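# Move three red-capped vials into autosampler tray using tweezers

## Task

Holding the tweezers, lift each of the three red-capped vials out of the fully loaded blue rack and set it standing upright in an empty well of the white autosampler tray. All other vials must stay untouched in place. The glass must not be crushed by a strong pinch, struck hard, or dropped more than a few centimetres, since any of these breaks it and fails the job. The bare gripper must never make contact with a red-capped vial; only the tweezers may touch them.

## Robot and tools

Robot: two arms, left_arm and right_arm, each riding its own carriage on a single floor track along y at x = 0. left_rail always sits on the +y side and carries left_arm; right_rail carries right_arm. An arm's base is at x = 0, y = its carriage position_m, z = 0.04 m, facing +x. Each arm ends in a two-finger gripper whose fingers point along the gripper's +z and close along its y; a block juts about 10 cm toward the gripper's +x. The fingers can fold: grip with the outer quarter of the pads, near the tips, or a narrow part may slip or be squeezed unpredictably.

Scene frame (all reported positions): metres, fixed to the table, z = 0 at the table top, +z up, +x the direction the arms face, +y to their left, y = 0 mid-track. The table edge is at x = 0.17 m.

Row layout (execute_actions rows and move targets): one flat list of 18 numbers covering both arms, each in [-1, 1]. First left_arm: dx, dy, dz, rx, ry, rz, then left_gripper position, force_limit, speed; then the same nine for right_arm/right_gripper. The six pose numbers are offsets, not a pose: measured from that arm's Hand target as it stood when the action or move began, along that Hand target's own axes. 1.0 equals 0.6 m for dx/dy/dz and 180 degrees for rx/ry/rz, which together form one rotation vector. Every row in an action counts from the same start, not from the prior row, and each new action restarts from the current Hand target, so repeating an offset moves again. All zeros re-requests the current Hand target. The gripper numbers are absolute settings: position +1 = fully open (140 mm), about -0.8 = pads touching, -1 = close until blocked; force_limit -1 (about 14 N) to +1 (about 58 N); speed -1 (about 30 mm/s) to +1 (about 250 mm/s). Both start at +1, and a fast close squeezes much harder, so for glass or tweezers use low force_limit and speed -1. A 0 is a real command: to leave a gripper unchanged, resend its previous three numbers.

execute_actions: actions is a list; each action may hold rows (up to 15, one per 1/30 s control step), steps (1 to 450, default 15), until, and device commands. After the last row the arm keeps heading for it. Ramp offsets gradually (e.g. +0.01 per row = 0.18 m/s) to avoid jerking a held item. cameras lists camera names, ["all"] or []; images arrive only on request or for an empty actions list.

Devices: {"left_rail": {...}} or right_rail with position_m (left -0.8 to 1.5, right -1.5 to 0.8 m, an absolute place on the track), speed_m_s (0.01 to 1), acceleration_factor (0.1 to 1), or {"stop": true} alone. Keep carriages at least 0.78 m apart. After sending position_m, add an action like {"steps": n, "until": {"left_rail": {"position_status": ["!=", "moving"]}}} and let it arrive before aiming the arm at scene points. until also accepts {"all": {"status": "ended"}} or {"any": ...}; numbers need a comparison string. Out-of-range values reject the whole call.

move: target is one 18-number row or a list of up to 15 rows, all offsets from the same starting Hand targets. speed in m/s (0.002 to 3.2, default 0.25), one value or one per target. blend in metres for corner rounding. stop_force in N (4 to 120) ends an arm's path on wrist-sensed push; not with blocking=false and unreliable while the gripper rotates; omit it when backing off a contact. zero (default true) re-zeroes before the move. Paths last at most 10 s, straight lines, no obstacle avoidance. The move: line reports done, off_target, held, fault, moving, plus limits. Until a result shows the move finished, only wait or stop are allowed.

wait: seconds 0 to 10. stop: brakes a running move. zoom_image: camera name and region [x0, y0, x1, y1] in pixels, at most 504 by 504, from its newest image. zero_wrist_force: arm. finished_scene: scene 1 or 2; irreversible, call only when the vials stand still in the tray.

Results: end_effector_position (scene frame, the point between closed pads; tips extend about 33 mm further), quat wxyz, velocities; Hand target (origin of the next offsets); Joint positions per arm: rail, shoulder pan, shoulder lift, elbow, wrist 1-3; joint torques; Wrist force/torque in the gripper's own axes; motor temperatures. object_status: 0 moving, 1 blocked opening, 2 blocked closing (a grip), 3 reached position or pads met. position_measured is in counts (3 open, 230 pads touching). Rail status: moving, done, contact_stop, time_out, stopped, stopped_with_arm, stopped_for_other_arm, stopped_for_other_carriage; position_answer taken or not_taken.

Cameras: cam_high, cam_low, cam_bench_left, cam_bench_right, cam_left, cam_right, cam_left_wrist, cam_right_wrist, all 672x504.

Avoid: squeezing vials hard, bumping the rack, lifting high and releasing, letting anything leave the table (track and metal strip count as off). Never let the bare fingers touch a red-capped vial. Stiff arms fault when driven past firm contact: about 150 N of external force, or joint torque limits (elbow 136, wrists 49.1 N m), stop the arm 10 s. Keep arms from colliding or pressing each other. Motors above 70 °C warn, 85 °C lock the arm; don't hold loads outstretched for long.

Each tool is called after ">>>" as a command line: name --argument value for each argument, lists and objects as JSON in quotes; but a table of rows of numbers goes row by row, as --pt "numbers of a row", without its own name.

## Session

>>> execute_actions --actions '[]'

Scene clock: 0.00 s.
left_arm: end_effector_position=(+0.3563, +1.1951, +0.5790) position_measured=3 object_status=3 end_effector_quat_wxyz=(+0.000, +0.000, +1.000, +0.000) | right_arm: end_effector_position=(+0.3563, -1.0494, +0.5790) position_measured=3 object_status=3 end_effector_quat_wxyz=(+0.000, +0.000, +1.000, +0.000)
Joint positions: left_arm=[1.117 -0.281 -2.157 1.821 -1.235 -1.571 -0.28] | right_arm=[-1.128 -0.281 -2.157 1.821 -1.235 -1.571 -0.28]
Joint velocities: within noise
Joint torques (N m): no reading
Motor temperatures (°C): left_arm=[40 25 27 46 37 39] | right_arm=[43 24 28 38 27 34]
Wrist force (N): no reading
Wrist torque (N m): no reading
Wrist force, peak (N): no reading
Hand target: left_arm +0.3563, +1.1951, +0.5790; +0.000, +0.000, +1.000, +0.000 | right_arm +0.3563, -1.0494, +0.5790; +0.000, +0.000, +1.000, +0.000
Tool commands: left_gripper/position=+1.0 left_gripper/force_limit=+1.0 left_gripper/speed=+1.0 right_gripper/position=+1.0 right_gripper/force_limit=+1.0 right_gripper/speed=+1.0
left_rail: position_m=1.117 position_status=done
right_rail: position_m=-1.128 position_status=done

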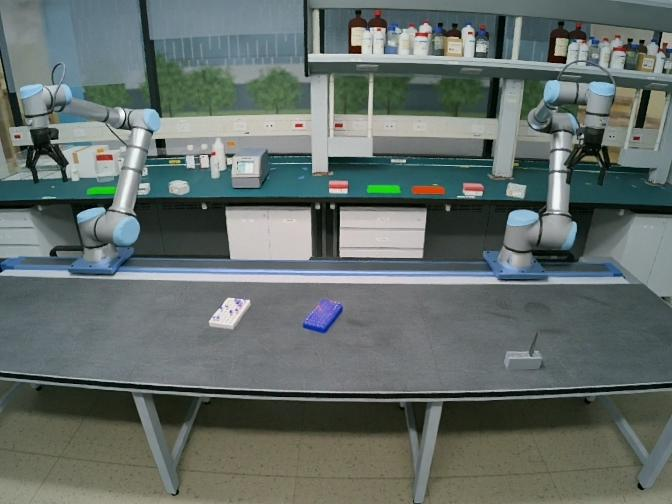

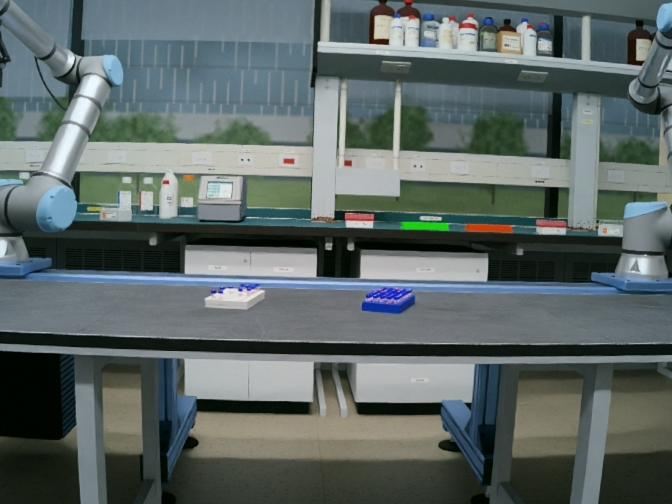

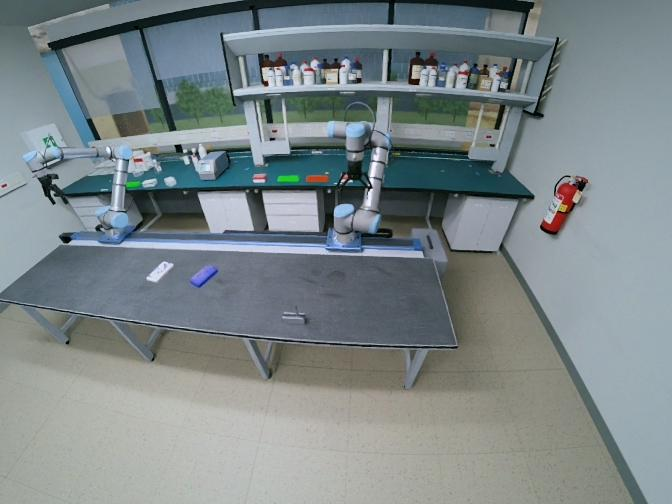

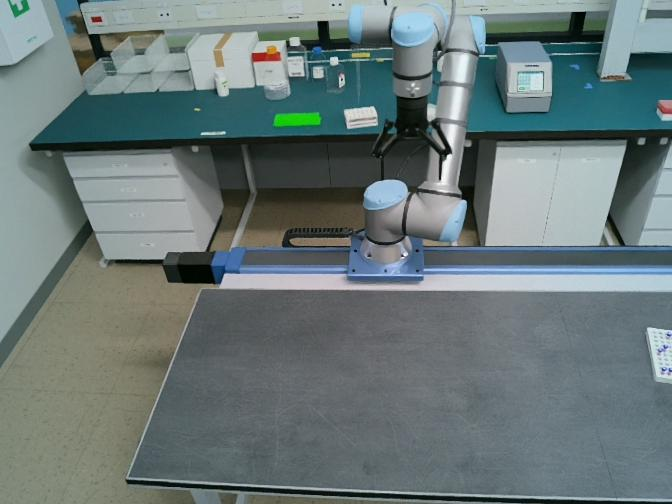

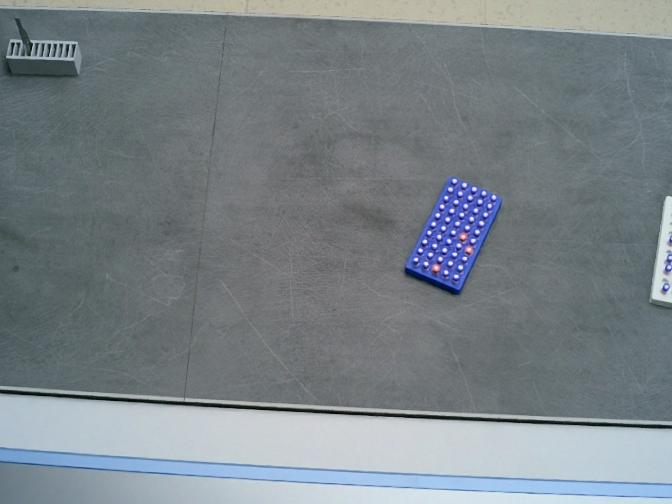

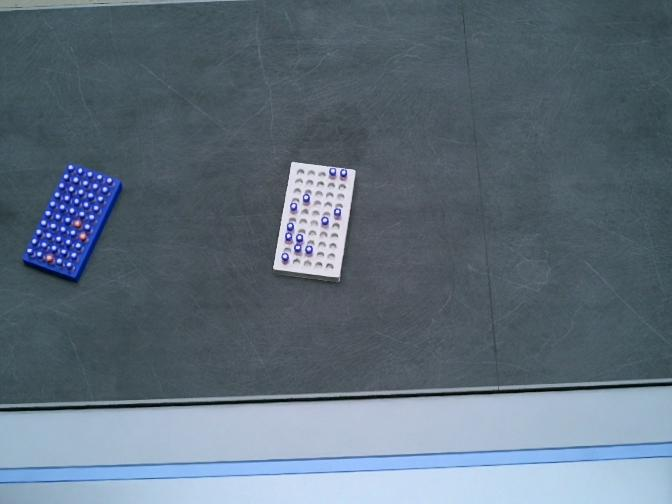

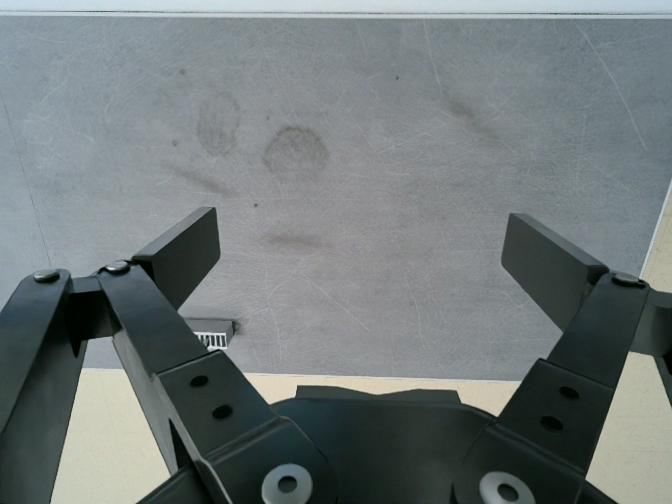

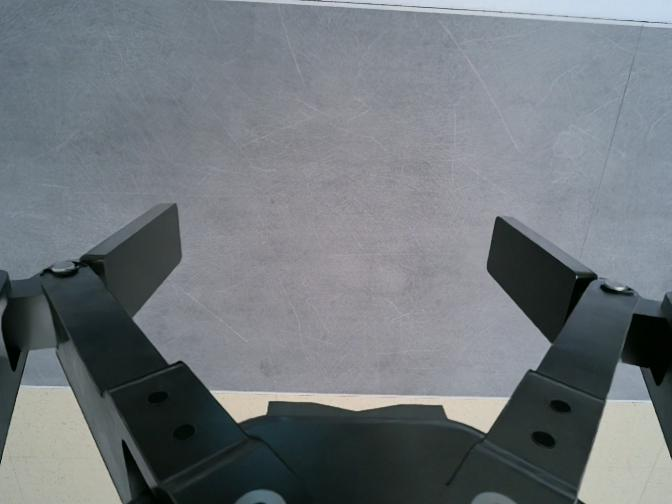

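>>> zoom_image --camera "cam_left" --region '[390, 160, 520, 310]'

>>> zoom_image --camera "cam_right" --region '[250, 150, 380, 290]'

>>> zoom_image --camera "cam_left" --region '[0, 0, 110, 100]'

>>> zoom_image --camera "cam_high" --region '[480, 310, 580, 390]'

>>> zoom_image --camera "cam_bench_left" --region '[260, 290, 330, 340]'

>>> zoom_image --camera "cam_high" --region '[190, 280, 370, 350]'

>>> zoom_image --camera "cam_low" --region '[190, 270, 430, 330]'

Scaled by 3.360 from the camera's 672x504 image, which has a finer 960x720 frame.

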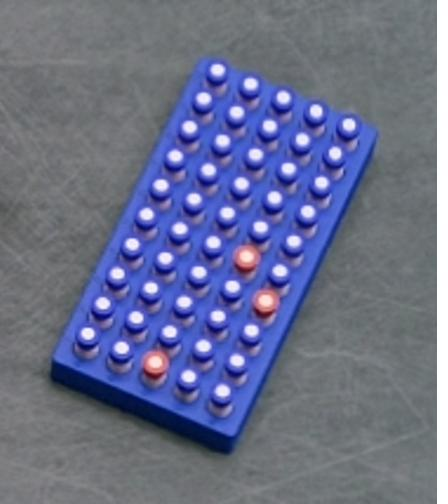

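Scaled by 3.600 from the camera's 672x504 image, which has a finer 960x720 frame.

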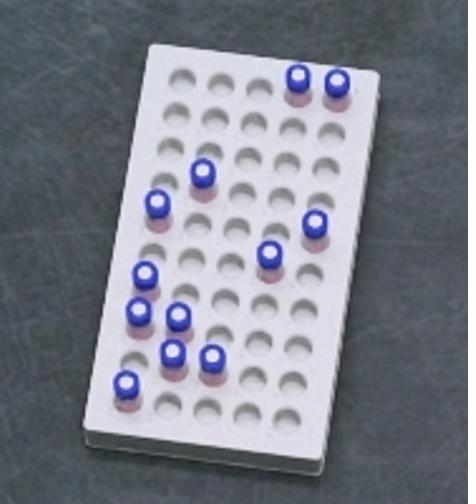

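Scaled by 4.582 from the camera's 672x504 image, which has a finer 960x720 frame.

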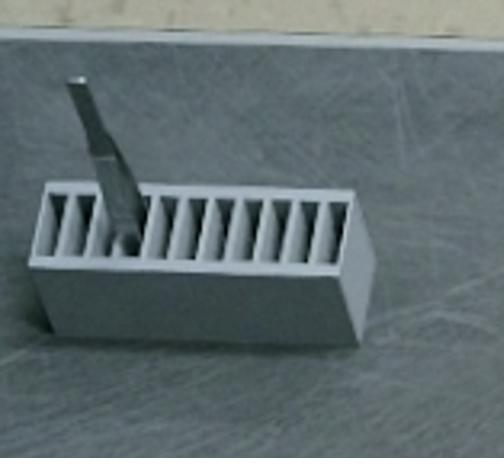

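Scaled by 5.040 from the camera's 672x504 image, which has a finer 960x720 frame.

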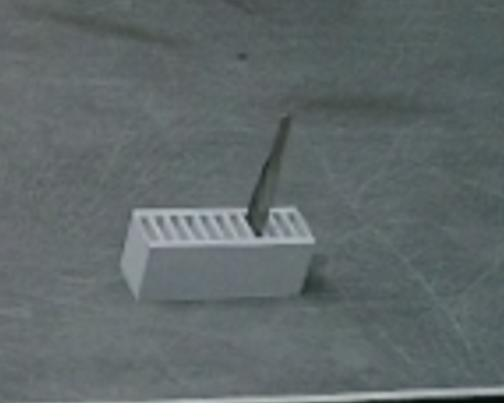

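Scaled by 7.200 from the camera's 672x504 image, which has a finer 960x720 frame.

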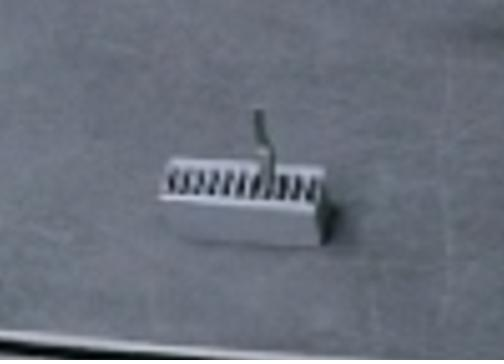

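Scaled by 2.800 from the camera's 672x504 image, which has a finer 960x720 frame.

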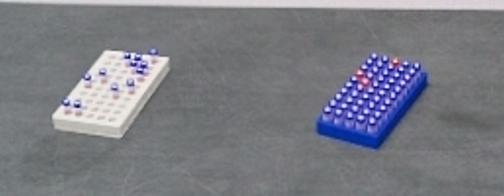

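Scaled by 2.100 from the camera's 672x504 image, which has a finer 960x720 frame.

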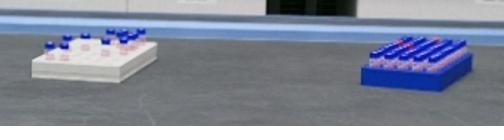

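>>> execute_actions --actions '[{"left_rail": {"position_m": 0.80, "speed_m_s": 0.4, "acceleration_factor": 0.5}, "steps": 150, "until": {"left_rail": {"position_status": ["!=", "moving"]}}}]'

>>> move --target '[-0.25, 0, 0.1, 0, 0, 0, 1, 1, 1, 0, 0, 0, 0, 0, 0, 1, 1, 1]' --cameras '["cam_left_wrist"]'

Scene clock: 3.60 s.
left_arm: end_effector_position=(+0.3563, +0.8786, +0.5790) position_measured=3 object_status=3 end_effector_quat_wxyz=(+0.000, +0.000, +1.000, +0.000) | right_arm: end_effector_position=(+0.3563, -1.0494, +0.5790) position_measured=3 object_status=3 end_effector_quat_wxyz=(+0.000, +0.000, +1.000, +0.000)
Joint positions: left_arm=[0.8 -0.281 -2.157 1.821 -1.235 -1.571 -0.281] | right_arm=[-1.128 -0.281 -2.157 1.821 -1.235 -1.571 -0.28]
Joint torques (N m): left_arm=[0.43 1.11 -52.49 -5.43 0.13 0.29] | right_arm=[0.86 1.61 -44.05 -4.81 0.23 -0.05]
Wrist force (N): left_arm=[0.6 -0.3 -0.4] | right_arm=[-0.3 -0.7 -0.5]
Wrist torque (N m): left_arm=[-0.06 -0.13 -0.01] | right_arm=[-0.15 0.05 0.00]
Wrist force, peak (N): left_arm=[0.3 -2.4 0.0] | right_arm=[-0.2 -0.9 -0.5]
Hand target: left_arm +0.3563, +0.8786, +0.5790; +0.000, +0.000, +1.000, +0.000 | right_arm +0.3563, -1.0494, +0.5790; +0.000, +0.000, +1.000, +0.000
Tool commands: left_gripper/position=+1.0 left_gripper/force_limit=+1.0 left_gripper/speed=+1.0 right_gripper/position=+1.0 right_gripper/force_limit=+1.0 right_gripper/speed=+1.0
left_rail: position_m=0.800 speed_m_s=0.40 position_status=done
right_rail: position_m=-1.128 position_status=done

Scene clock: 4.93 s.
left_arm: end_effector_position=(+0.5062, +0.8786, +0.5191) position_measured=3 object_status=3 end_effector_quat_wxyz=(+0.000, +0.000, +1.000, +0.000) | right_arm: end_effector_position=(+0.3563, -1.0494, +0.5790) position_measured=3 object_status=3 end_effector_quat_wxyz=(+0.000, +0.000, +1.000, +0.000)
Joint positions: left_arm=[0.8 -0.193 -1.914 1.806 -1.462 -1.571 -0.193] | right_arm=[-1.128 -0.281 -2.157 1.821 -1.235 -1.571 -0.28]
Joint torques (N m): left_arm=[20.23 -8.44 -68.36 -8.64 -3.83 3.45] | right_arm=[3.25 0.24 -44.95 -4.72 -0.34 0.22]
Wrist force (N): left_arm=[0.1 -0.3 0.3] | right_arm=[0.2 -0.7 -0.1]
Wrist torque (N m): left_arm=[-0.08 -0.03 -0.14] | right_arm=[-0.17 -0.04 0.01]
Wrist force, peak (N): left_arm=[2.6 0.2 -1.6] | right_arm=[0.2 -0.5 -1.0]
Hand target: left_arm +0.5063, +0.8786, +0.5190; +0.000, +0.000, +1.000, +0.000 | right_arm +0.3563, -1.0494, +0.5790; +0.000, +0.000, +1.000, +0.000
Off the commanded pose: left_arm 0.000 m, 0 deg | right_arm 0.000 m, 0 deg.
left_rail: position_m=0.800 speed_m_s=0.40 position_status=done
right_rail: position_m=-1.128 position_status=done
move: done
camera_calibration:
cam_left_wrist: T_world_to_cam=[[-0.0060441, 0.99946, -0.0322927, -0.846664], [0.935344, 0.0170724, 0.353327, -0.679165], [0.353688, -0.0280692, -0.934942, 0.51219], [0, 0, 0, 1]] pos_world=[0.44898, 0.872179, 0.691494]
Images, in order (width x height): cam_left_wrist 672x504.

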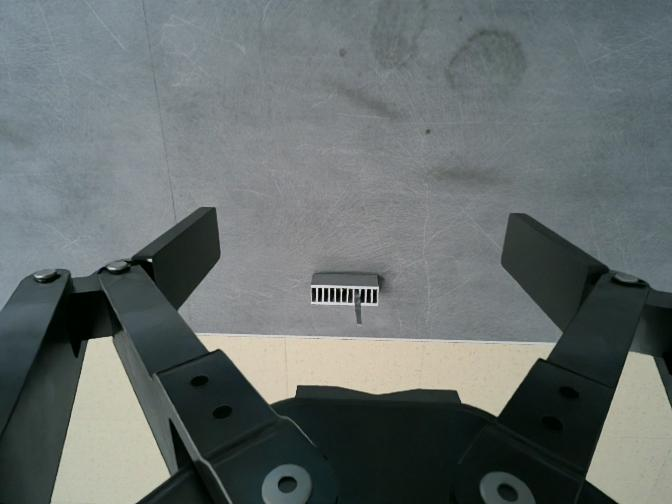

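>>> move --target '[-0.25, 0, 0.3, 0, 0, 0, 1, 1, 1, 0, 0, 0, 0, 0, 0, 1, 1, 1]' --cameras '["cam_left_wrist"]'

>>> zoom_image --camera "cam_left_wrist" --region '[240, 180, 500, 375]'

Scene clock: 6.77 s.
left_arm: end_effector_position=(+0.6562, +0.8786, +0.3391) position_measured=3 object_status=3 end_effector_quat_wxyz=(+0.000, +0.000, +1.000, +0.000) | right_arm: end_effector_position=(+0.3563, -1.0494, +0.5790) position_measured=3 object_status=3 end_effector_quat_wxyz=(+0.000, +0.000, +1.000, +0.000)
Joint positions: left_arm=[0.8 -0.147 -1.625 1.895 -1.842 -1.571 -0.147] | right_arm=[-1.128 -0.281 -2.157 1.821 -1.235 -1.571 -0.28]
Joint torques (N m): left_arm=[18.35 -34.4 -66.17 -8.11 -3.37 3.15] | right_arm=[3 0.26 -45.42 -5 0.17 0.09]
Wrist force (N): left_arm=[0.1 -0.5 -0.2] | right_arm=[0.4 -0.8 -0.6]
Wrist torque (N m): left_arm=[-0.12 -0.02 -0.12] | right_arm=[-0.17 -0.08 0.01]
Wrist force, peak (N): left_arm=[2.0 -0.3 -1.9] | right_arm=[0.6 -0.9 -0.4]
Hand target: left_arm +0.6564, +0.8786, +0.3390; +0.000, +0.000, +1.000, +0.000 | right_arm +0.3563, -1.0494, +0.5790; +0.000, +0.000, +1.000, +0.000
Off the commanded pose: left_arm 0.000 m, 0 deg | right_arm 0.000 m, 0 deg.
left_rail: position_m=0.800 speed_m_s=0.40 position_status=done
right_rail: position_m=-1.128 position_status=done
move: done
camera_calibration:
cam_left_wrist: T_world_to_cam=[[-0.00604434, 0.99946, -0.0322921, -0.85157], [0.935377, 0.0170698, 0.35324, -0.755934], [0.353601, -0.0280702, -0.934975, 0.290881], [0, 0, 0, 1]] pos_world=[0.59908, 0.872179, 0.511494]
Images, in order (width x height): cam_left_wrist 672x504.

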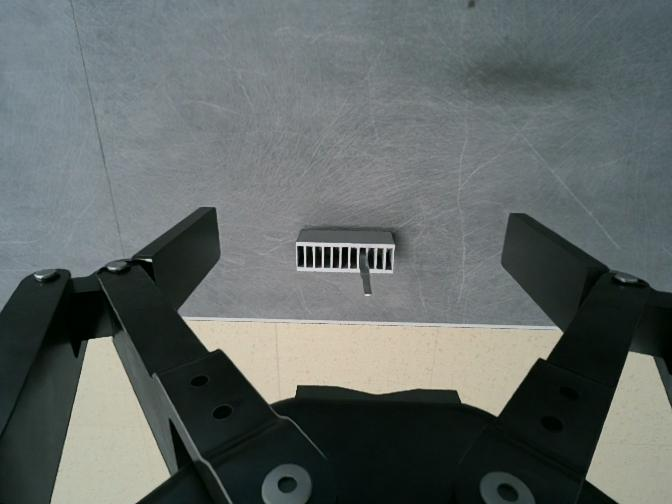

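Scaled by 1.938 from the camera's 672x504 image, which has a finer 960x720 frame.

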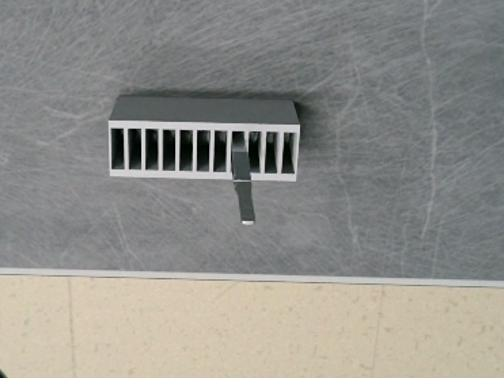

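>>> move --target '[-0.08, 0.03, 0.17, 0, 0, 0, 1, 1, 1, 0, 0, 0, 0, 0, 0, 1, 1, 1]' --cameras '["cam_left_wrist"]'

>>> zoom_image --camera "cam_left_wrist" --region '[240, 200, 440, 350]'

Scene clock: 8.53 s.
left_arm: end_effector_position=(+0.7042, +0.8966, +0.2371) position_measured=3 object_status=3 end_effector_quat_wxyz=(+0.000, +0.000, +1.000, +0.000) | right_arm: end_effector_position=(+0.3563, -1.0494, +0.5790) position_measured=3 object_status=3 end_effector_quat_wxyz=(+0.000, +0.000, +1.000, +0.000)
Joint positions: left_arm=[0.8 -0.111 -1.478 1.937 -2.03 -1.571 -0.111] | right_arm=[-1.128 -0.281 -2.157 1.821 -1.235 -1.571 -0.28]
Joint torques (N m): left_arm=[19.2 -41.41 -64.81 -8.1 -2.97 3.01] | right_arm=[3.62 -2.27 -44.19 -4.83 0.2 -0.29]
Wrist force (N): left_arm=[0.3 -0.5 -0.3] | right_arm=[-0.3 -0.4 -0.1]
Wrist torque (N m): left_arm=[-0.10 -0.10 -0.14] | right_arm=[-0.09 0.07 0.01]
Wrist force, peak (N): left_arm=[0.9 -1.0 -3.1] | right_arm=[0.9 -0.5 -0.1]
Hand target: left_arm +0.7044, +0.8966, +0.2370; +0.000, +0.000, +1.000, +0.000 | right_arm +0.3563, -1.0494, +0.5790; +0.000, +0.000, +1.000, +0.000
Off the commanded pose: left_arm 0.000 m, 0 deg | right_arm 0.000 m, 0 deg.
left_rail: position_m=0.800 speed_m_s=0.40 position_status=done
right_rail: position_m=-1.128 position_status=done
move: done
camera_calibration:
cam_left_wrist: T_world_to_cam=[[-0.00604672, 0.99946, -0.0322924, -0.872562], [0.93541, 0.0170695, 0.353153, -0.765094], [0.353514, -0.0280712, -0.935008, 0.179116], [0, 0, 0, 1]] pos_world=[0.64708, 0.890179, 0.409493]
Images, in order (width x height): cam_left_wrist 672x504.

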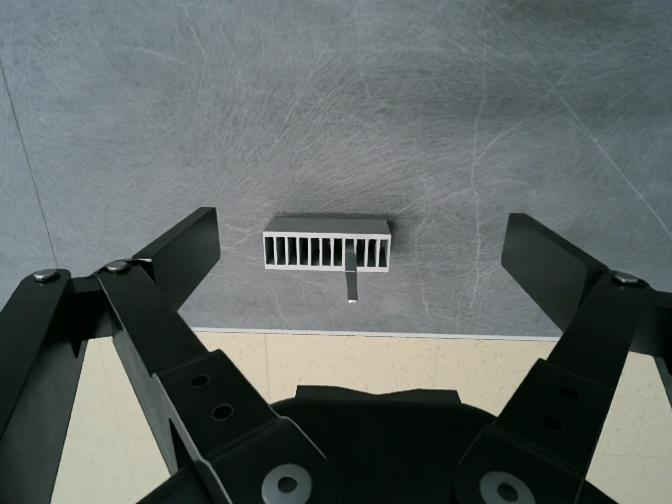

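Scaled by 2.520 from the camera's 672x504 image, which has a finer 960x720 frame.

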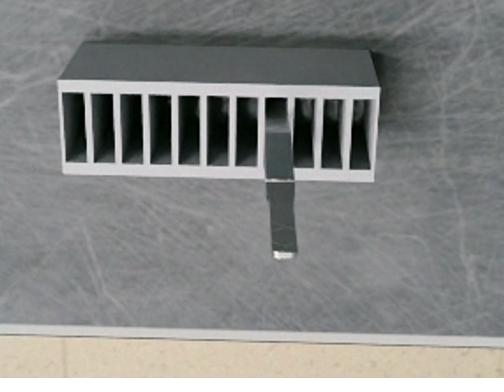

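>>> move --pt "-0.126 -0.35 -0.04 -0.1739 -0.1739 -0.4778 1 1 1 0 0 0 0 0 0 1 1 1" --pt "-0.126 -0.35 0.078 -0.1739 -0.1739 -0.4778 1 1 1 0 0 0 0 0 0 1 1 1" --blend '[0.03, 0]' --cameras '["cam_left_wrist", "cam_high"]'

>>> zoom_image --camera "cam_left_wrist" --region '[240, 150, 440, 300]'

Scene clock: 16.03 s.
left_arm: end_effector_position=(+0.7799, +0.6865, +0.1904) position_measured=3 object_status=3 end_effector_quat_wxyz=(-0.242, +0.665, -0.664, -0.242) | right_arm: end_effector_position=(+0.3563, -1.0494, +0.5790) position_measured=3 object_status=3 end_effector_quat_wxyz=(+0.000, +0.000, +1.000, +0.000)
Joint positions: left_arm=[0.8 -0.61 -1.191 1.716 -1.648 -1.016 -2.31] | right_arm=[-1.128 -0.281 -2.157 1.821 -1.235 -1.571 -0.28]
Joint torques (N m): left_arm=[-5.25 -62.39 -32.95 -6.24 2.34 -2.4] | right_arm=[2.38 1.61 -44.35 -4.97 -0.02 0.05]
Wrist force (N): left_arm=[0.1 0.0 -0.2] | right_arm=[0.3 -0.5 -0.1]
Wrist torque (N m): left_arm=[-0.05 0.19 0.37] | right_arm=[-0.11 -0.06 0.01]
Wrist force, peak (N): left_arm=[1.7 0.0 1.7] | right_arm=[-0.3 -1.0 -0.9]
Hand target: left_arm +0.7800, +0.6866, +0.1902; -0.242, +0.665, -0.664, -0.242 | right_arm +0.3563, -1.0494, +0.5790; +0.000, +0.000, +1.000, +0.000
Off the commanded pose: left_arm 0.000 m, 0 deg | right_arm 0.000 m, 0 deg.
left_rail: position_m=0.800 speed_m_s=0.40 position_status=done
right_rail: position_m=-1.128 position_status=done
move: done
camera_calibration:
cam_left_wrist: T_world_to_cam=[[-0.999459, 0.0159388, -0.0287552, 0.785634], [-0.0172729, 0.48963, 0.871759, -0.495996], [0.0279742, 0.871784, -0.48909, -0.345961], [0, 0, 0, 1]] pos_world=[0.78632, 0.531936, 0.285774]
Images, in order (width x height): cam_high 672x504, cam_left_wrist 672x504.

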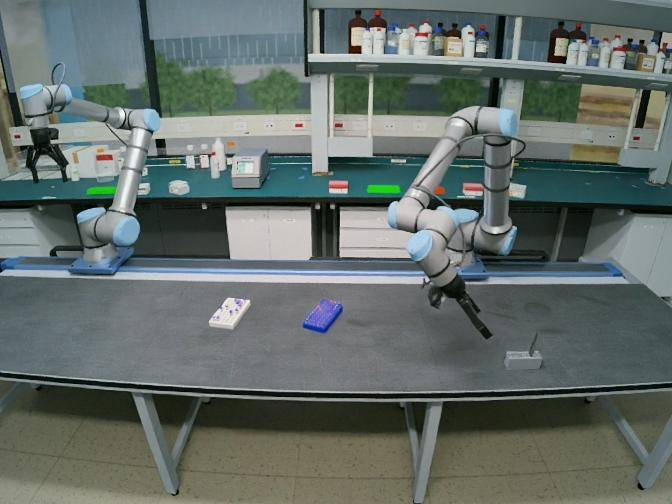

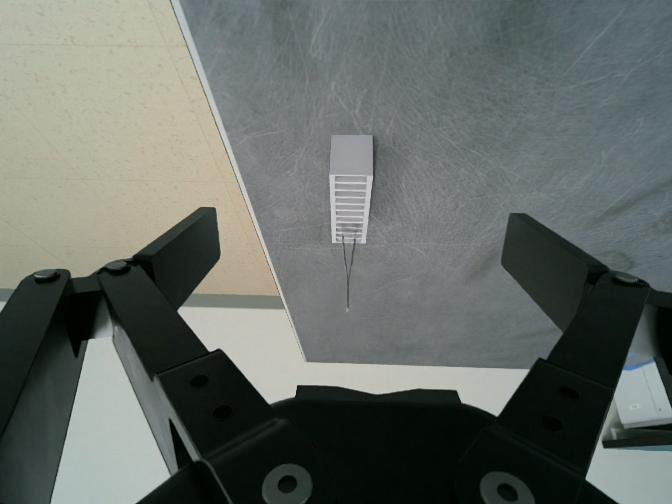

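Scaled by 2.520 from the camera's 672x504 image, which has a finer 960x720 frame.

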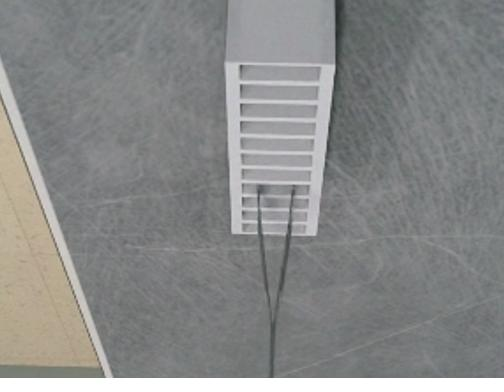

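>>> zoom_image --camera "cam_left_wrist" --region '[310, 170, 400, 320]'

Scaled by 3.360 from the camera's 672x504 image, which has a finer 960x720 frame.

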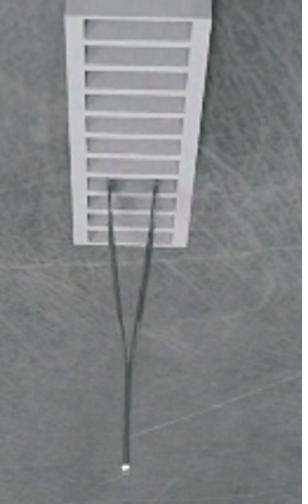

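>>> move --target '[-0.3503, -0.0067, 0.1204, 0, 0.2222, 0, 1, 1, 1, 0, 0, 0, 0, 0, 0, 1, 1, 1]' --cameras '["cam_left_wrist", "cam_high", "cam_left"]'

>>> zoom_image --camera "cam_left_wrist" --region '[240, 120, 440, 270]'

Scene clock: 23.30 s.
left_arm: end_effector_position=(+0.7839, +0.8940, +0.2700) position_measured=3 object_status=3 end_effector_quat_wxyz=(+0.000, +0.707, -0.707, +0.000) | right_arm: end_effector_position=(+0.3563, -1.0494, +0.5790) position_measured=3 object_status=3 end_effector_quat_wxyz=(+0.000, +0.000, +1.000, +0.000)
Joint positions: left_arm=[0.8 -0.103 -1.375 1.754 -1.949 -1.57 -1.674] | right_arm=[-1.128 -0.281 -2.157 1.821 -1.235 -1.571 -0.28]
Joint torques (N m): left_arm=[16.43 -49.93 -65.7 -2.71 -4.51 3.57] | right_arm=[-1.65 -0.97 -45.36 -5.09 -0.3 0.27]
Wrist force (N): left_arm=[-0.5 0.1 0.1] | right_arm=[0.0 -0.8 -0.2]
Wrist torque (N m): left_arm=[-0.01 0.09 -0.12] | right_arm=[-0.19 -0.01 0.00]
Wrist force, peak (N): left_arm=[-2.5 -0.3 -1.2] | right_arm=[-0.2 -0.8 -0.5]
Hand target: left_arm +0.7839, +0.8941, +0.2700; +0.000, +0.707, -0.707, +0.000 | right_arm +0.3563, -1.0494, +0.5790; +0.000, +0.000, +1.000, +0.000
Off the commanded pose: left_arm 0.000 m, 0 deg | right_arm 0.000 m, 0 deg.
left_rail: position_m=0.800 speed_m_s=0.40 position_status=done
right_rail: position_m=-1.128 position_status=done
move: done
camera_calibration:
cam_left_wrist: T_world_to_cam=[[-0.999452, -0.00627957, -0.032497, 0.809518], [-0.0173684, 0.935297, 0.353437, -0.92527], [0.0281749, 0.353808, -0.934894, 0.0952654], [0, 0, 0, 1]] pos_world=[0.79032, 0.83678, 0.442395]
Images, in order (width x height): cam_high 672x504, cam_left 672x504, cam_left_wrist 672x504.

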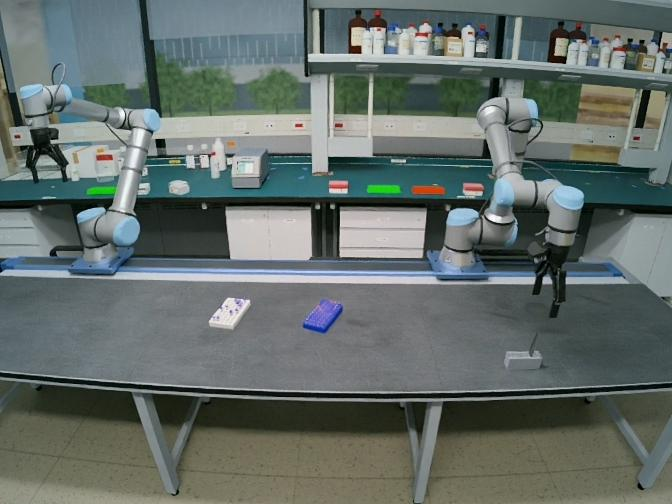

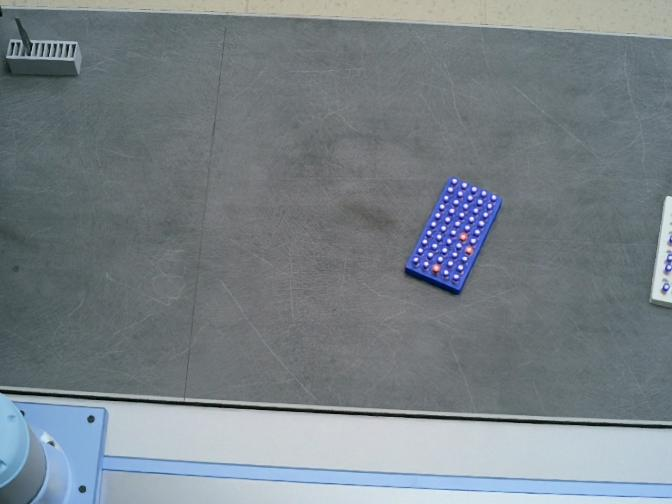

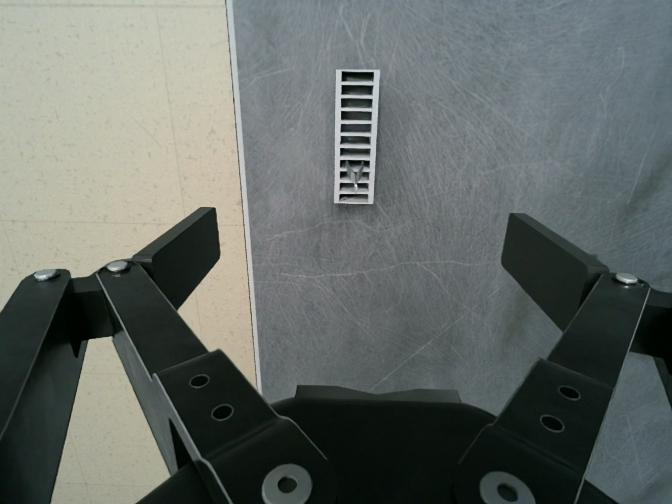

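Scaled by 2.520 from the camera's 672x504 image, which has a finer 960x720 frame.

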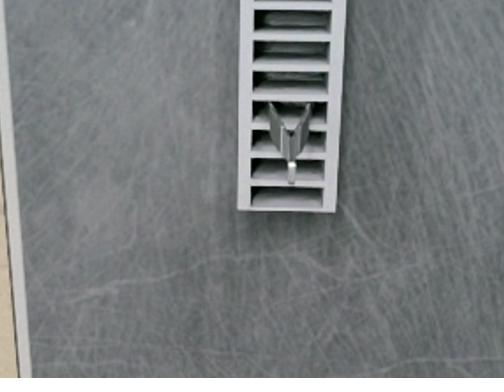

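>>> move --target '[-0.005, 0, 0.1, 0, 0, 0, -0.2, -1, -0.5, 0, 0, 0, 0, 0, 0, 1, 1, 1]' --cameras '["cam_left_wrist", "cam_high"]'

>>> zoom_image --camera "cam_left_wrist" --region '[240, 100, 440, 250]'

>>> zoom_image --camera "cam_high" --region '[480, 250, 620, 390]'

Scene clock: 26.30 s.
left_arm: end_effector_position=(+0.7840, +0.8970, +0.2100) position_measured=154 object_status=0 end_effector_quat_wxyz=(+0.000, +0.707, -0.707, +0.000) | right_arm: end_effector_position=(+0.3563, -1.0494, +0.5790) position_measured=3 object_status=3 end_effector_quat_wxyz=(+0.000, +0.000, +1.000, +0.000)
Joint positions: left_arm=[0.8 -0.099 -1.333 1.816 -2.054 -1.571 -1.67] | right_arm=[-1.128 -0.281 -2.157 1.821 -1.235 -1.571 -0.28]
Joint torques (N m): left_arm=[19.43 -51.45 -35.23 -7.75 -1.79 3.25] | right_arm=[1.28 -0.51 -45.11 -5.16 -0.35 0.31]
Wrist force (N): left_arm=[0.2 0.2 -0.5] | right_arm=[-0.2 -0.3 0.2]
Wrist torque (N m): left_arm=[0.01 -0.07 -0.11] | right_arm=[-0.06 0.05 0.01]
Wrist force, peak (N): left_arm=[0.1 -0.5 -2.3] | right_arm=[0.2 -1.2 -0.2]
Hand target: left_arm +0.7840, +0.8970, +0.2100; +0.000, +0.707, -0.707, +0.000 | right_arm +0.3563, -1.0494, +0.5790; +0.000, +0.000, +1.000, +0.000
Off the commanded pose: left_arm 0.000 m, 0 deg | right_arm 0.000 m, 0 deg.
left_rail: position_m=0.800 speed_m_s=0.40 position_status=done
right_rail: position_m=-1.128 position_status=done
move: done
camera_calibration:
cam_left_wrist: T_world_to_cam=[[-0.999454, -0.0061968, -0.0324596, 0.807505], [-0.0172715, 0.935376, 0.353232, -0.907028], [0.028173, 0.3536, -0.934973, 0.0382806], [0, 0, 0, 1]] pos_world=[0.79032, 0.83988, 0.382394]
Images, in order (width x height): cam_high 672x504, cam_left_wrist 672x504.

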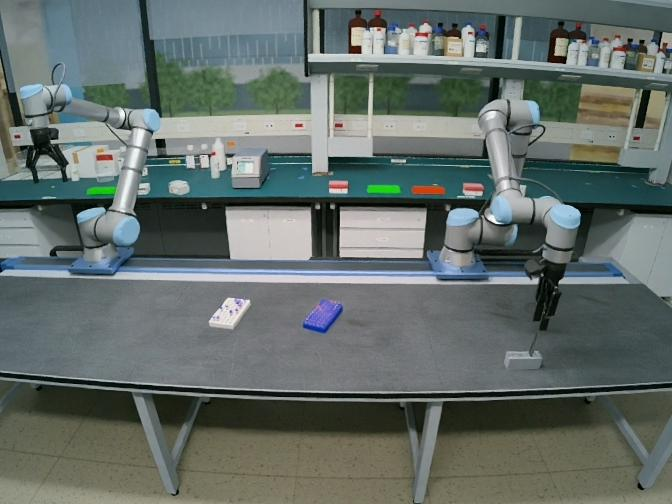

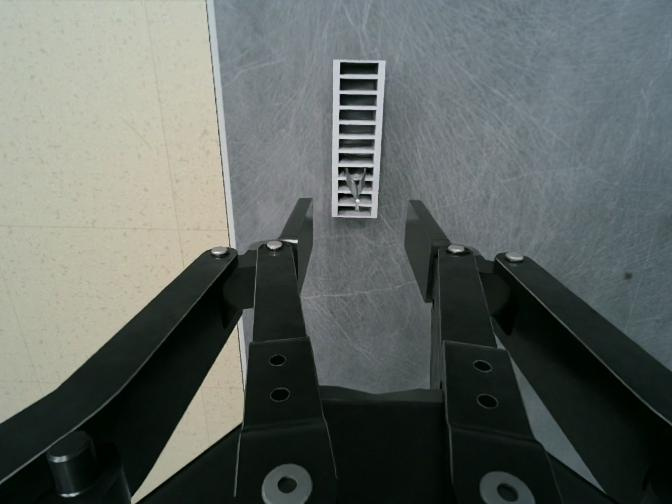

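Scaled by 2.520 from the camera's 672x504 image, which has a finer 960x720 frame.

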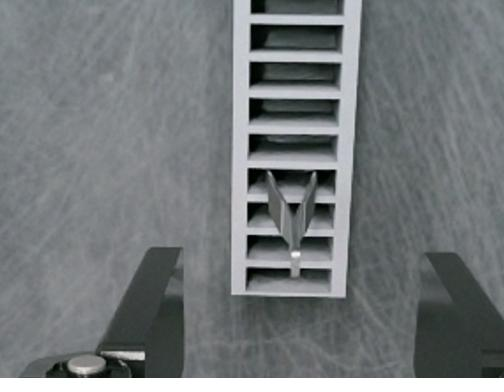

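Scaled by 3.600 from the camera's 672x504 image, which has a finer 960x720 frame.

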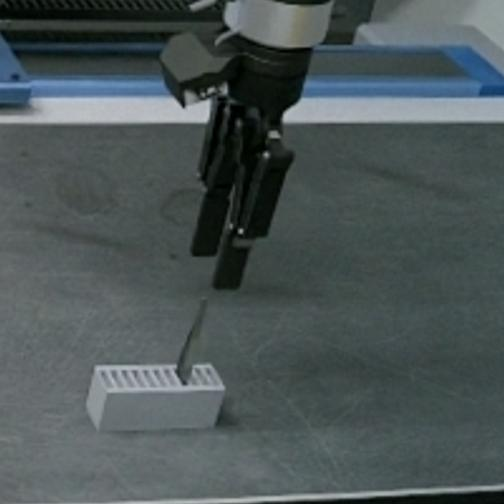

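>>> move --target '[0, -0.0017, 0.1883, 0, 0, 0, -0.2, -1, -0.5, 0, 0, 0, 0, 0, 0, 1, 1, 1]' --speed 0.08 --stop_force 12 --cameras '["cam_left_wrist", "cam_high", "cam_bench_left"]'

>>> zoom_image --camera "cam_left_wrist" --region '[260, 100, 460, 250]'

>>> zoom_image --camera "cam_high" --region '[490, 290, 590, 390]'

>>> zoom_image --camera "cam_bench_left" --region '[260, 260, 330, 340]'

Scene clock: 31.20 s.
left_arm: end_effector_position=(+0.7850, +0.8970, +0.0970) position_measured=154 object_status=3 end_effector_quat_wxyz=(+0.000, +0.707, -0.707, +0.000) | right_arm: end_effector_position=(+0.3563, -1.0494, +0.5790) position_measured=3 object_status=3 end_effector_quat_wxyz=(+0.000, +0.000, +1.000, +0.000)
Joint positions: left_arm=[0.8 -0.099 -1.225 1.906 -2.251 -1.571 -1.67] | right_arm=[-1.128 -0.281 -2.157 1.821 -1.235 -1.571 -0.28]
Joint torques (N m): left_arm=[19.13 -55.12 -30.19 -7.76 -0.43 3.13] | right_arm=[2.5 -0.19 -43.93 -5.04 -0.37 0.22]
Wrist force (N): left_arm=[-0.1 0.0 0.4] | right_arm=[-0.1 -0.5 0.1]
Wrist torque (N m): left_arm=[0.00 0.00 -0.12] | right_arm=[-0.10 0.03 0.00]
Wrist force, peak (N): left_arm=[0.0 -0.5 1.1] | right_arm=[0.0 -1.1 -0.3]
Hand target: left_arm +0.7850, +0.8970, +0.0970; +0.000, +0.707, -0.707, +0.000 | right_arm +0.3563, -1.0494, +0.5790; +0.000, +0.000, +1.000, +0.000
Off the commanded pose: left_arm 0.000 m, 0 deg | right_arm 0.000 m, 0 deg.
left_rail: position_m=0.800 speed_m_s=0.40 position_status=done
right_rail: position_m=-1.128 position_status=done
move: done
camera_calibration:
cam_left_wrist: T_world_to_cam=[[-0.999454, -0.00619362, -0.0324583, 0.804934], [-0.0172681, 0.935376, 0.353232, -0.867096], [0.028173, 0.3536, -0.934973, -0.0674023], [0, 0, 0, 1]] pos_world=[0.79142, 0.83988, 0.269394]
Images, in order (width x height): cam_high 672x504, cam_bench_left 672x504, cam_left_wrist 672x504.

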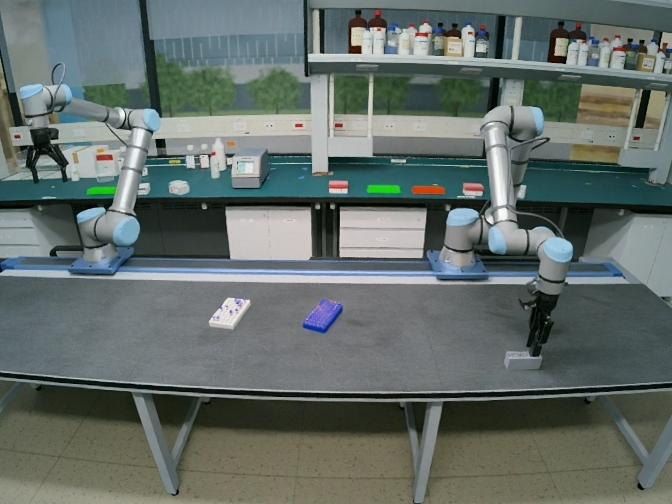

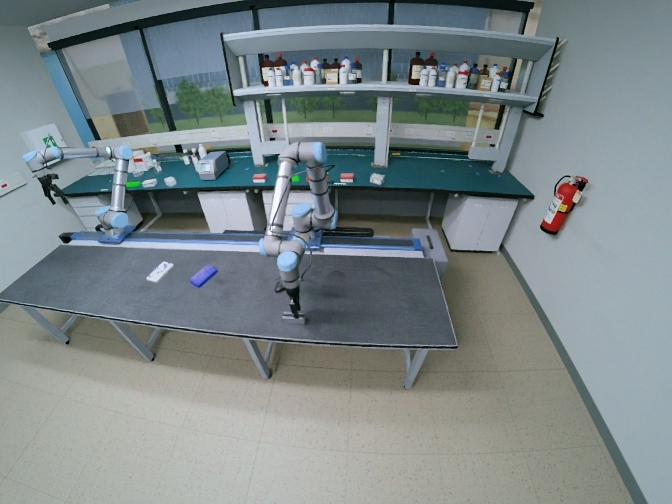

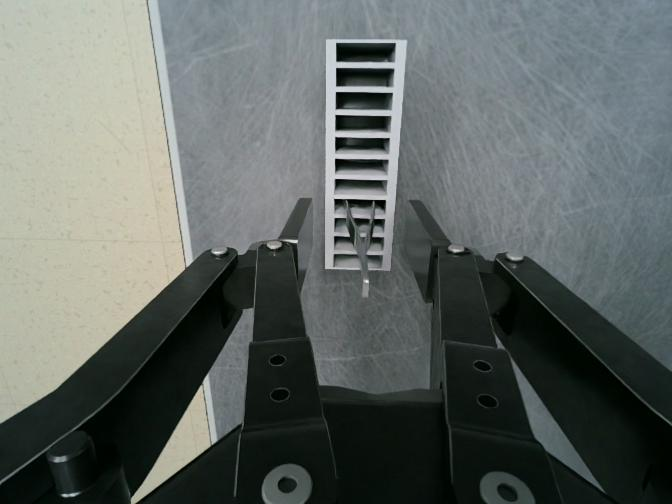

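Scaled by 2.520 from the camera's 672x504 image, which has a finer 960x720 frame.

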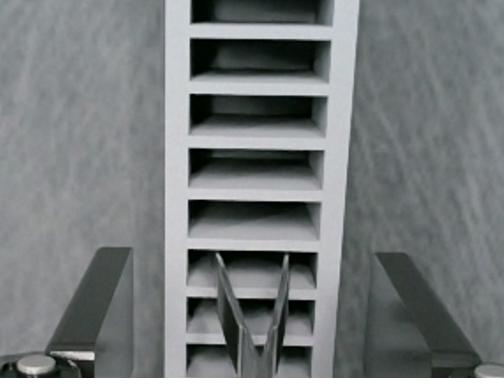

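Scaled by 5.040 from the camera's 672x504 image, which has a finer 960x720 frame.

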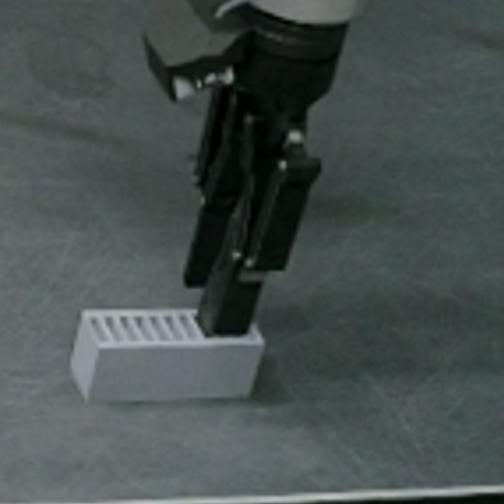

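Scaled by 6.300 from the camera's 672x504 image, which has a finer 960x720 frame.

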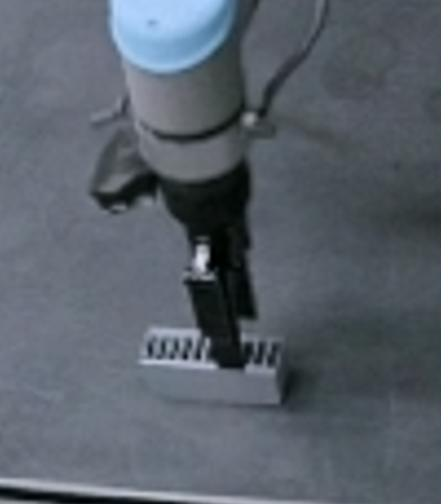

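>>> execute_actions --actions '[{"rows": [[0,0,0,0,0,0,-0.62,-1,-1,0,0,0,0,0,0,1,1,1]], "steps": 60}]' --cameras '["cam_left_wrist"]'

>>> zoom_image --camera "cam_left_wrist" --region '[260, 150, 460, 300]'

Scene clock: 33.87 s.
left_arm: end_effector_position=(+0.7850, +0.8970, +0.0970) position_measured=208 object_status=3 end_effector_quat_wxyz=(+0.000, +0.707, -0.707, +0.000) | right_arm: end_effector_position=(+0.3563, -1.0494, +0.5790) position_measured=3 object_status=3 end_effector_quat_wxyz=(+0.000, +0.000, +1.000, +0.000)
Joint positions: left_arm=[0.8 -0.099 -1.225 1.906 -2.252 -1.571 -1.67] | right_arm=[-1.128 -0.281 -2.157 1.821 -1.235 -1.571 -0.28]
Joint torques (N m): left_arm=[18.55 -54.95 -29.65 -7.71 -0.2 3.15] | right_arm=[1.77 -0.74 -45.36 -5.29 -0.08 -0.06]
Wrist force (N): left_arm=[0.0 -0.4 0.3] | right_arm=[0.1 -0.6 -0.4]
Wrist torque (N m): left_arm=[-0.10 -0.02 -0.12] | right_arm=[-0.14 -0.02 0.01]
Wrist force, peak (N): left_arm=[-0.1 -0.9 0.5] | right_arm=[0.3 -1.0 -0.6]
Hand target: left_arm +0.7850, +0.8970, +0.0970; +0.000, +0.707, -0.707, +0.000 | right_arm +0.3563, -1.0494, +0.5790; +0.000, +0.000, +1.000, +0.000
Off the commanded pose: left_arm 0.000 m, 0 deg | right_arm 0.000 m, 0 deg.
left_rail: position_m=0.800 speed_m_s=0.40 position_status=done
right_rail: position_m=-1.128 position_status=done
camera_calibration:
cam_left_wrist: T_world_to_cam=[[-0.999454, -0.00619362, -0.0324583, 0.804934], [-0.0172681, 0.935376, 0.353232, -0.867096], [0.028173, 0.3536, -0.934973, -0.0674023], [0, 0, 0, 1]] pos_world=[0.79142, 0.83988, 0.269394]
Images, in order (width x height): cam_left_wrist 672x504.

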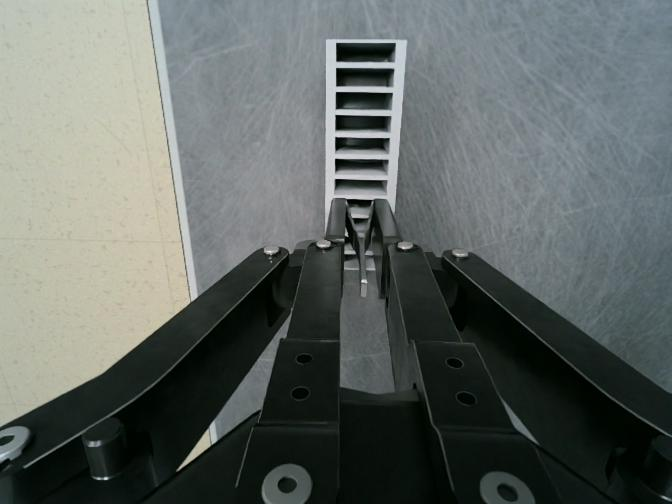

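Scaled by 2.520 from the camera's 672x504 image, which has a finer 960x720 frame.

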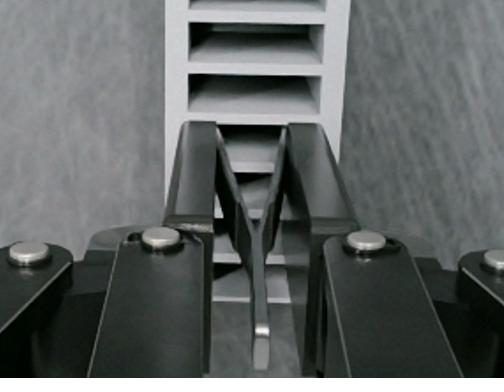

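>>> execute_actions --actions '[{"rows": [[0,0,0,0,0,0,-0.67,-1,-1,0,0,0,0,0,0,1,1,1]], "steps": 60}]' --cameras '["cam_left_wrist"]'

>>> zoom_image --camera "cam_left_wrist" --region '[260, 150, 460, 300]'

Scene clock: 36.23 s.
left_arm: end_effector_position=(+0.7850, +0.8970, +0.0970) position_measured=213 object_status=3 end_effector_quat_wxyz=(+0.000, +0.707, -0.707, +0.000) | right_arm: end_effector_position=(+0.3563, -1.0494, +0.5790) position_measured=3 object_status=3 end_effector_quat_wxyz=(+0.000, +0.000, +1.000, +0.000)
Joint positions: left_arm=[0.8 -0.099 -1.225 1.906 -2.252 -1.571 -1.67] | right_arm=[-1.128 -0.281 -2.157 1.821 -1.235 -1.571 -0.28]
Joint torques (N m): left_arm=[19 -55.94 -30.09 -7.59 -0.07 3.12] | right_arm=[1.54 -1.39 -44.94 -5.38 -0.46 0.01]
Wrist force (N): left_arm=[-0.5 -0.2 -0.1] | right_arm=[0.2 -0.7 -0.5]
Wrist torque (N m): left_arm=[-0.05 0.10 -0.13] | right_arm=[-0.16 -0.05 0.01]
Wrist force, peak (N): left_arm=[-0.3 -0.5 -0.6] | right_arm=[0.1 -1.1 -0.3]
Hand target: left_arm +0.7850, +0.8970, +0.0970; +0.000, +0.707, -0.707, +0.000 | right_arm +0.3563, -1.0494, +0.5790; +0.000, +0.000, +1.000, +0.000
Off the commanded pose: left_arm 0.000 m, 0 deg | right_arm 0.000 m, 0 deg.
left_rail: position_m=0.800 speed_m_s=0.40 position_status=done
right_rail: position_m=-1.128 position_status=done
camera_calibration:
cam_left_wrist: T_world_to_cam=[[-0.999454, -0.00619362, -0.0324583, 0.804934], [-0.0172681, 0.935376, 0.353232, -0.867096], [0.028173, 0.3536, -0.934973, -0.0674023], [0, 0, 0, 1]] pos_world=[0.79142, 0.83988, 0.269394]
Images, in order (width x height): cam_left_wrist 672x504.

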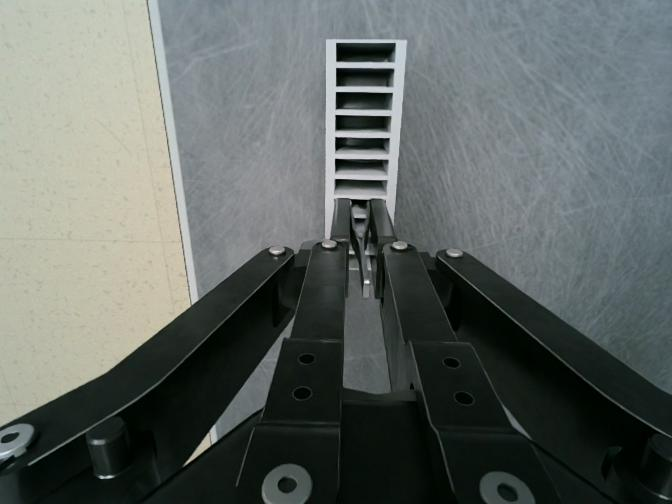

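Scaled by 2.520 from the camera's 672x504 image, which has a finer 960x720 frame.

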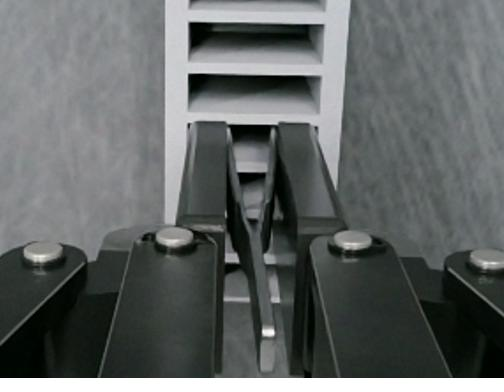

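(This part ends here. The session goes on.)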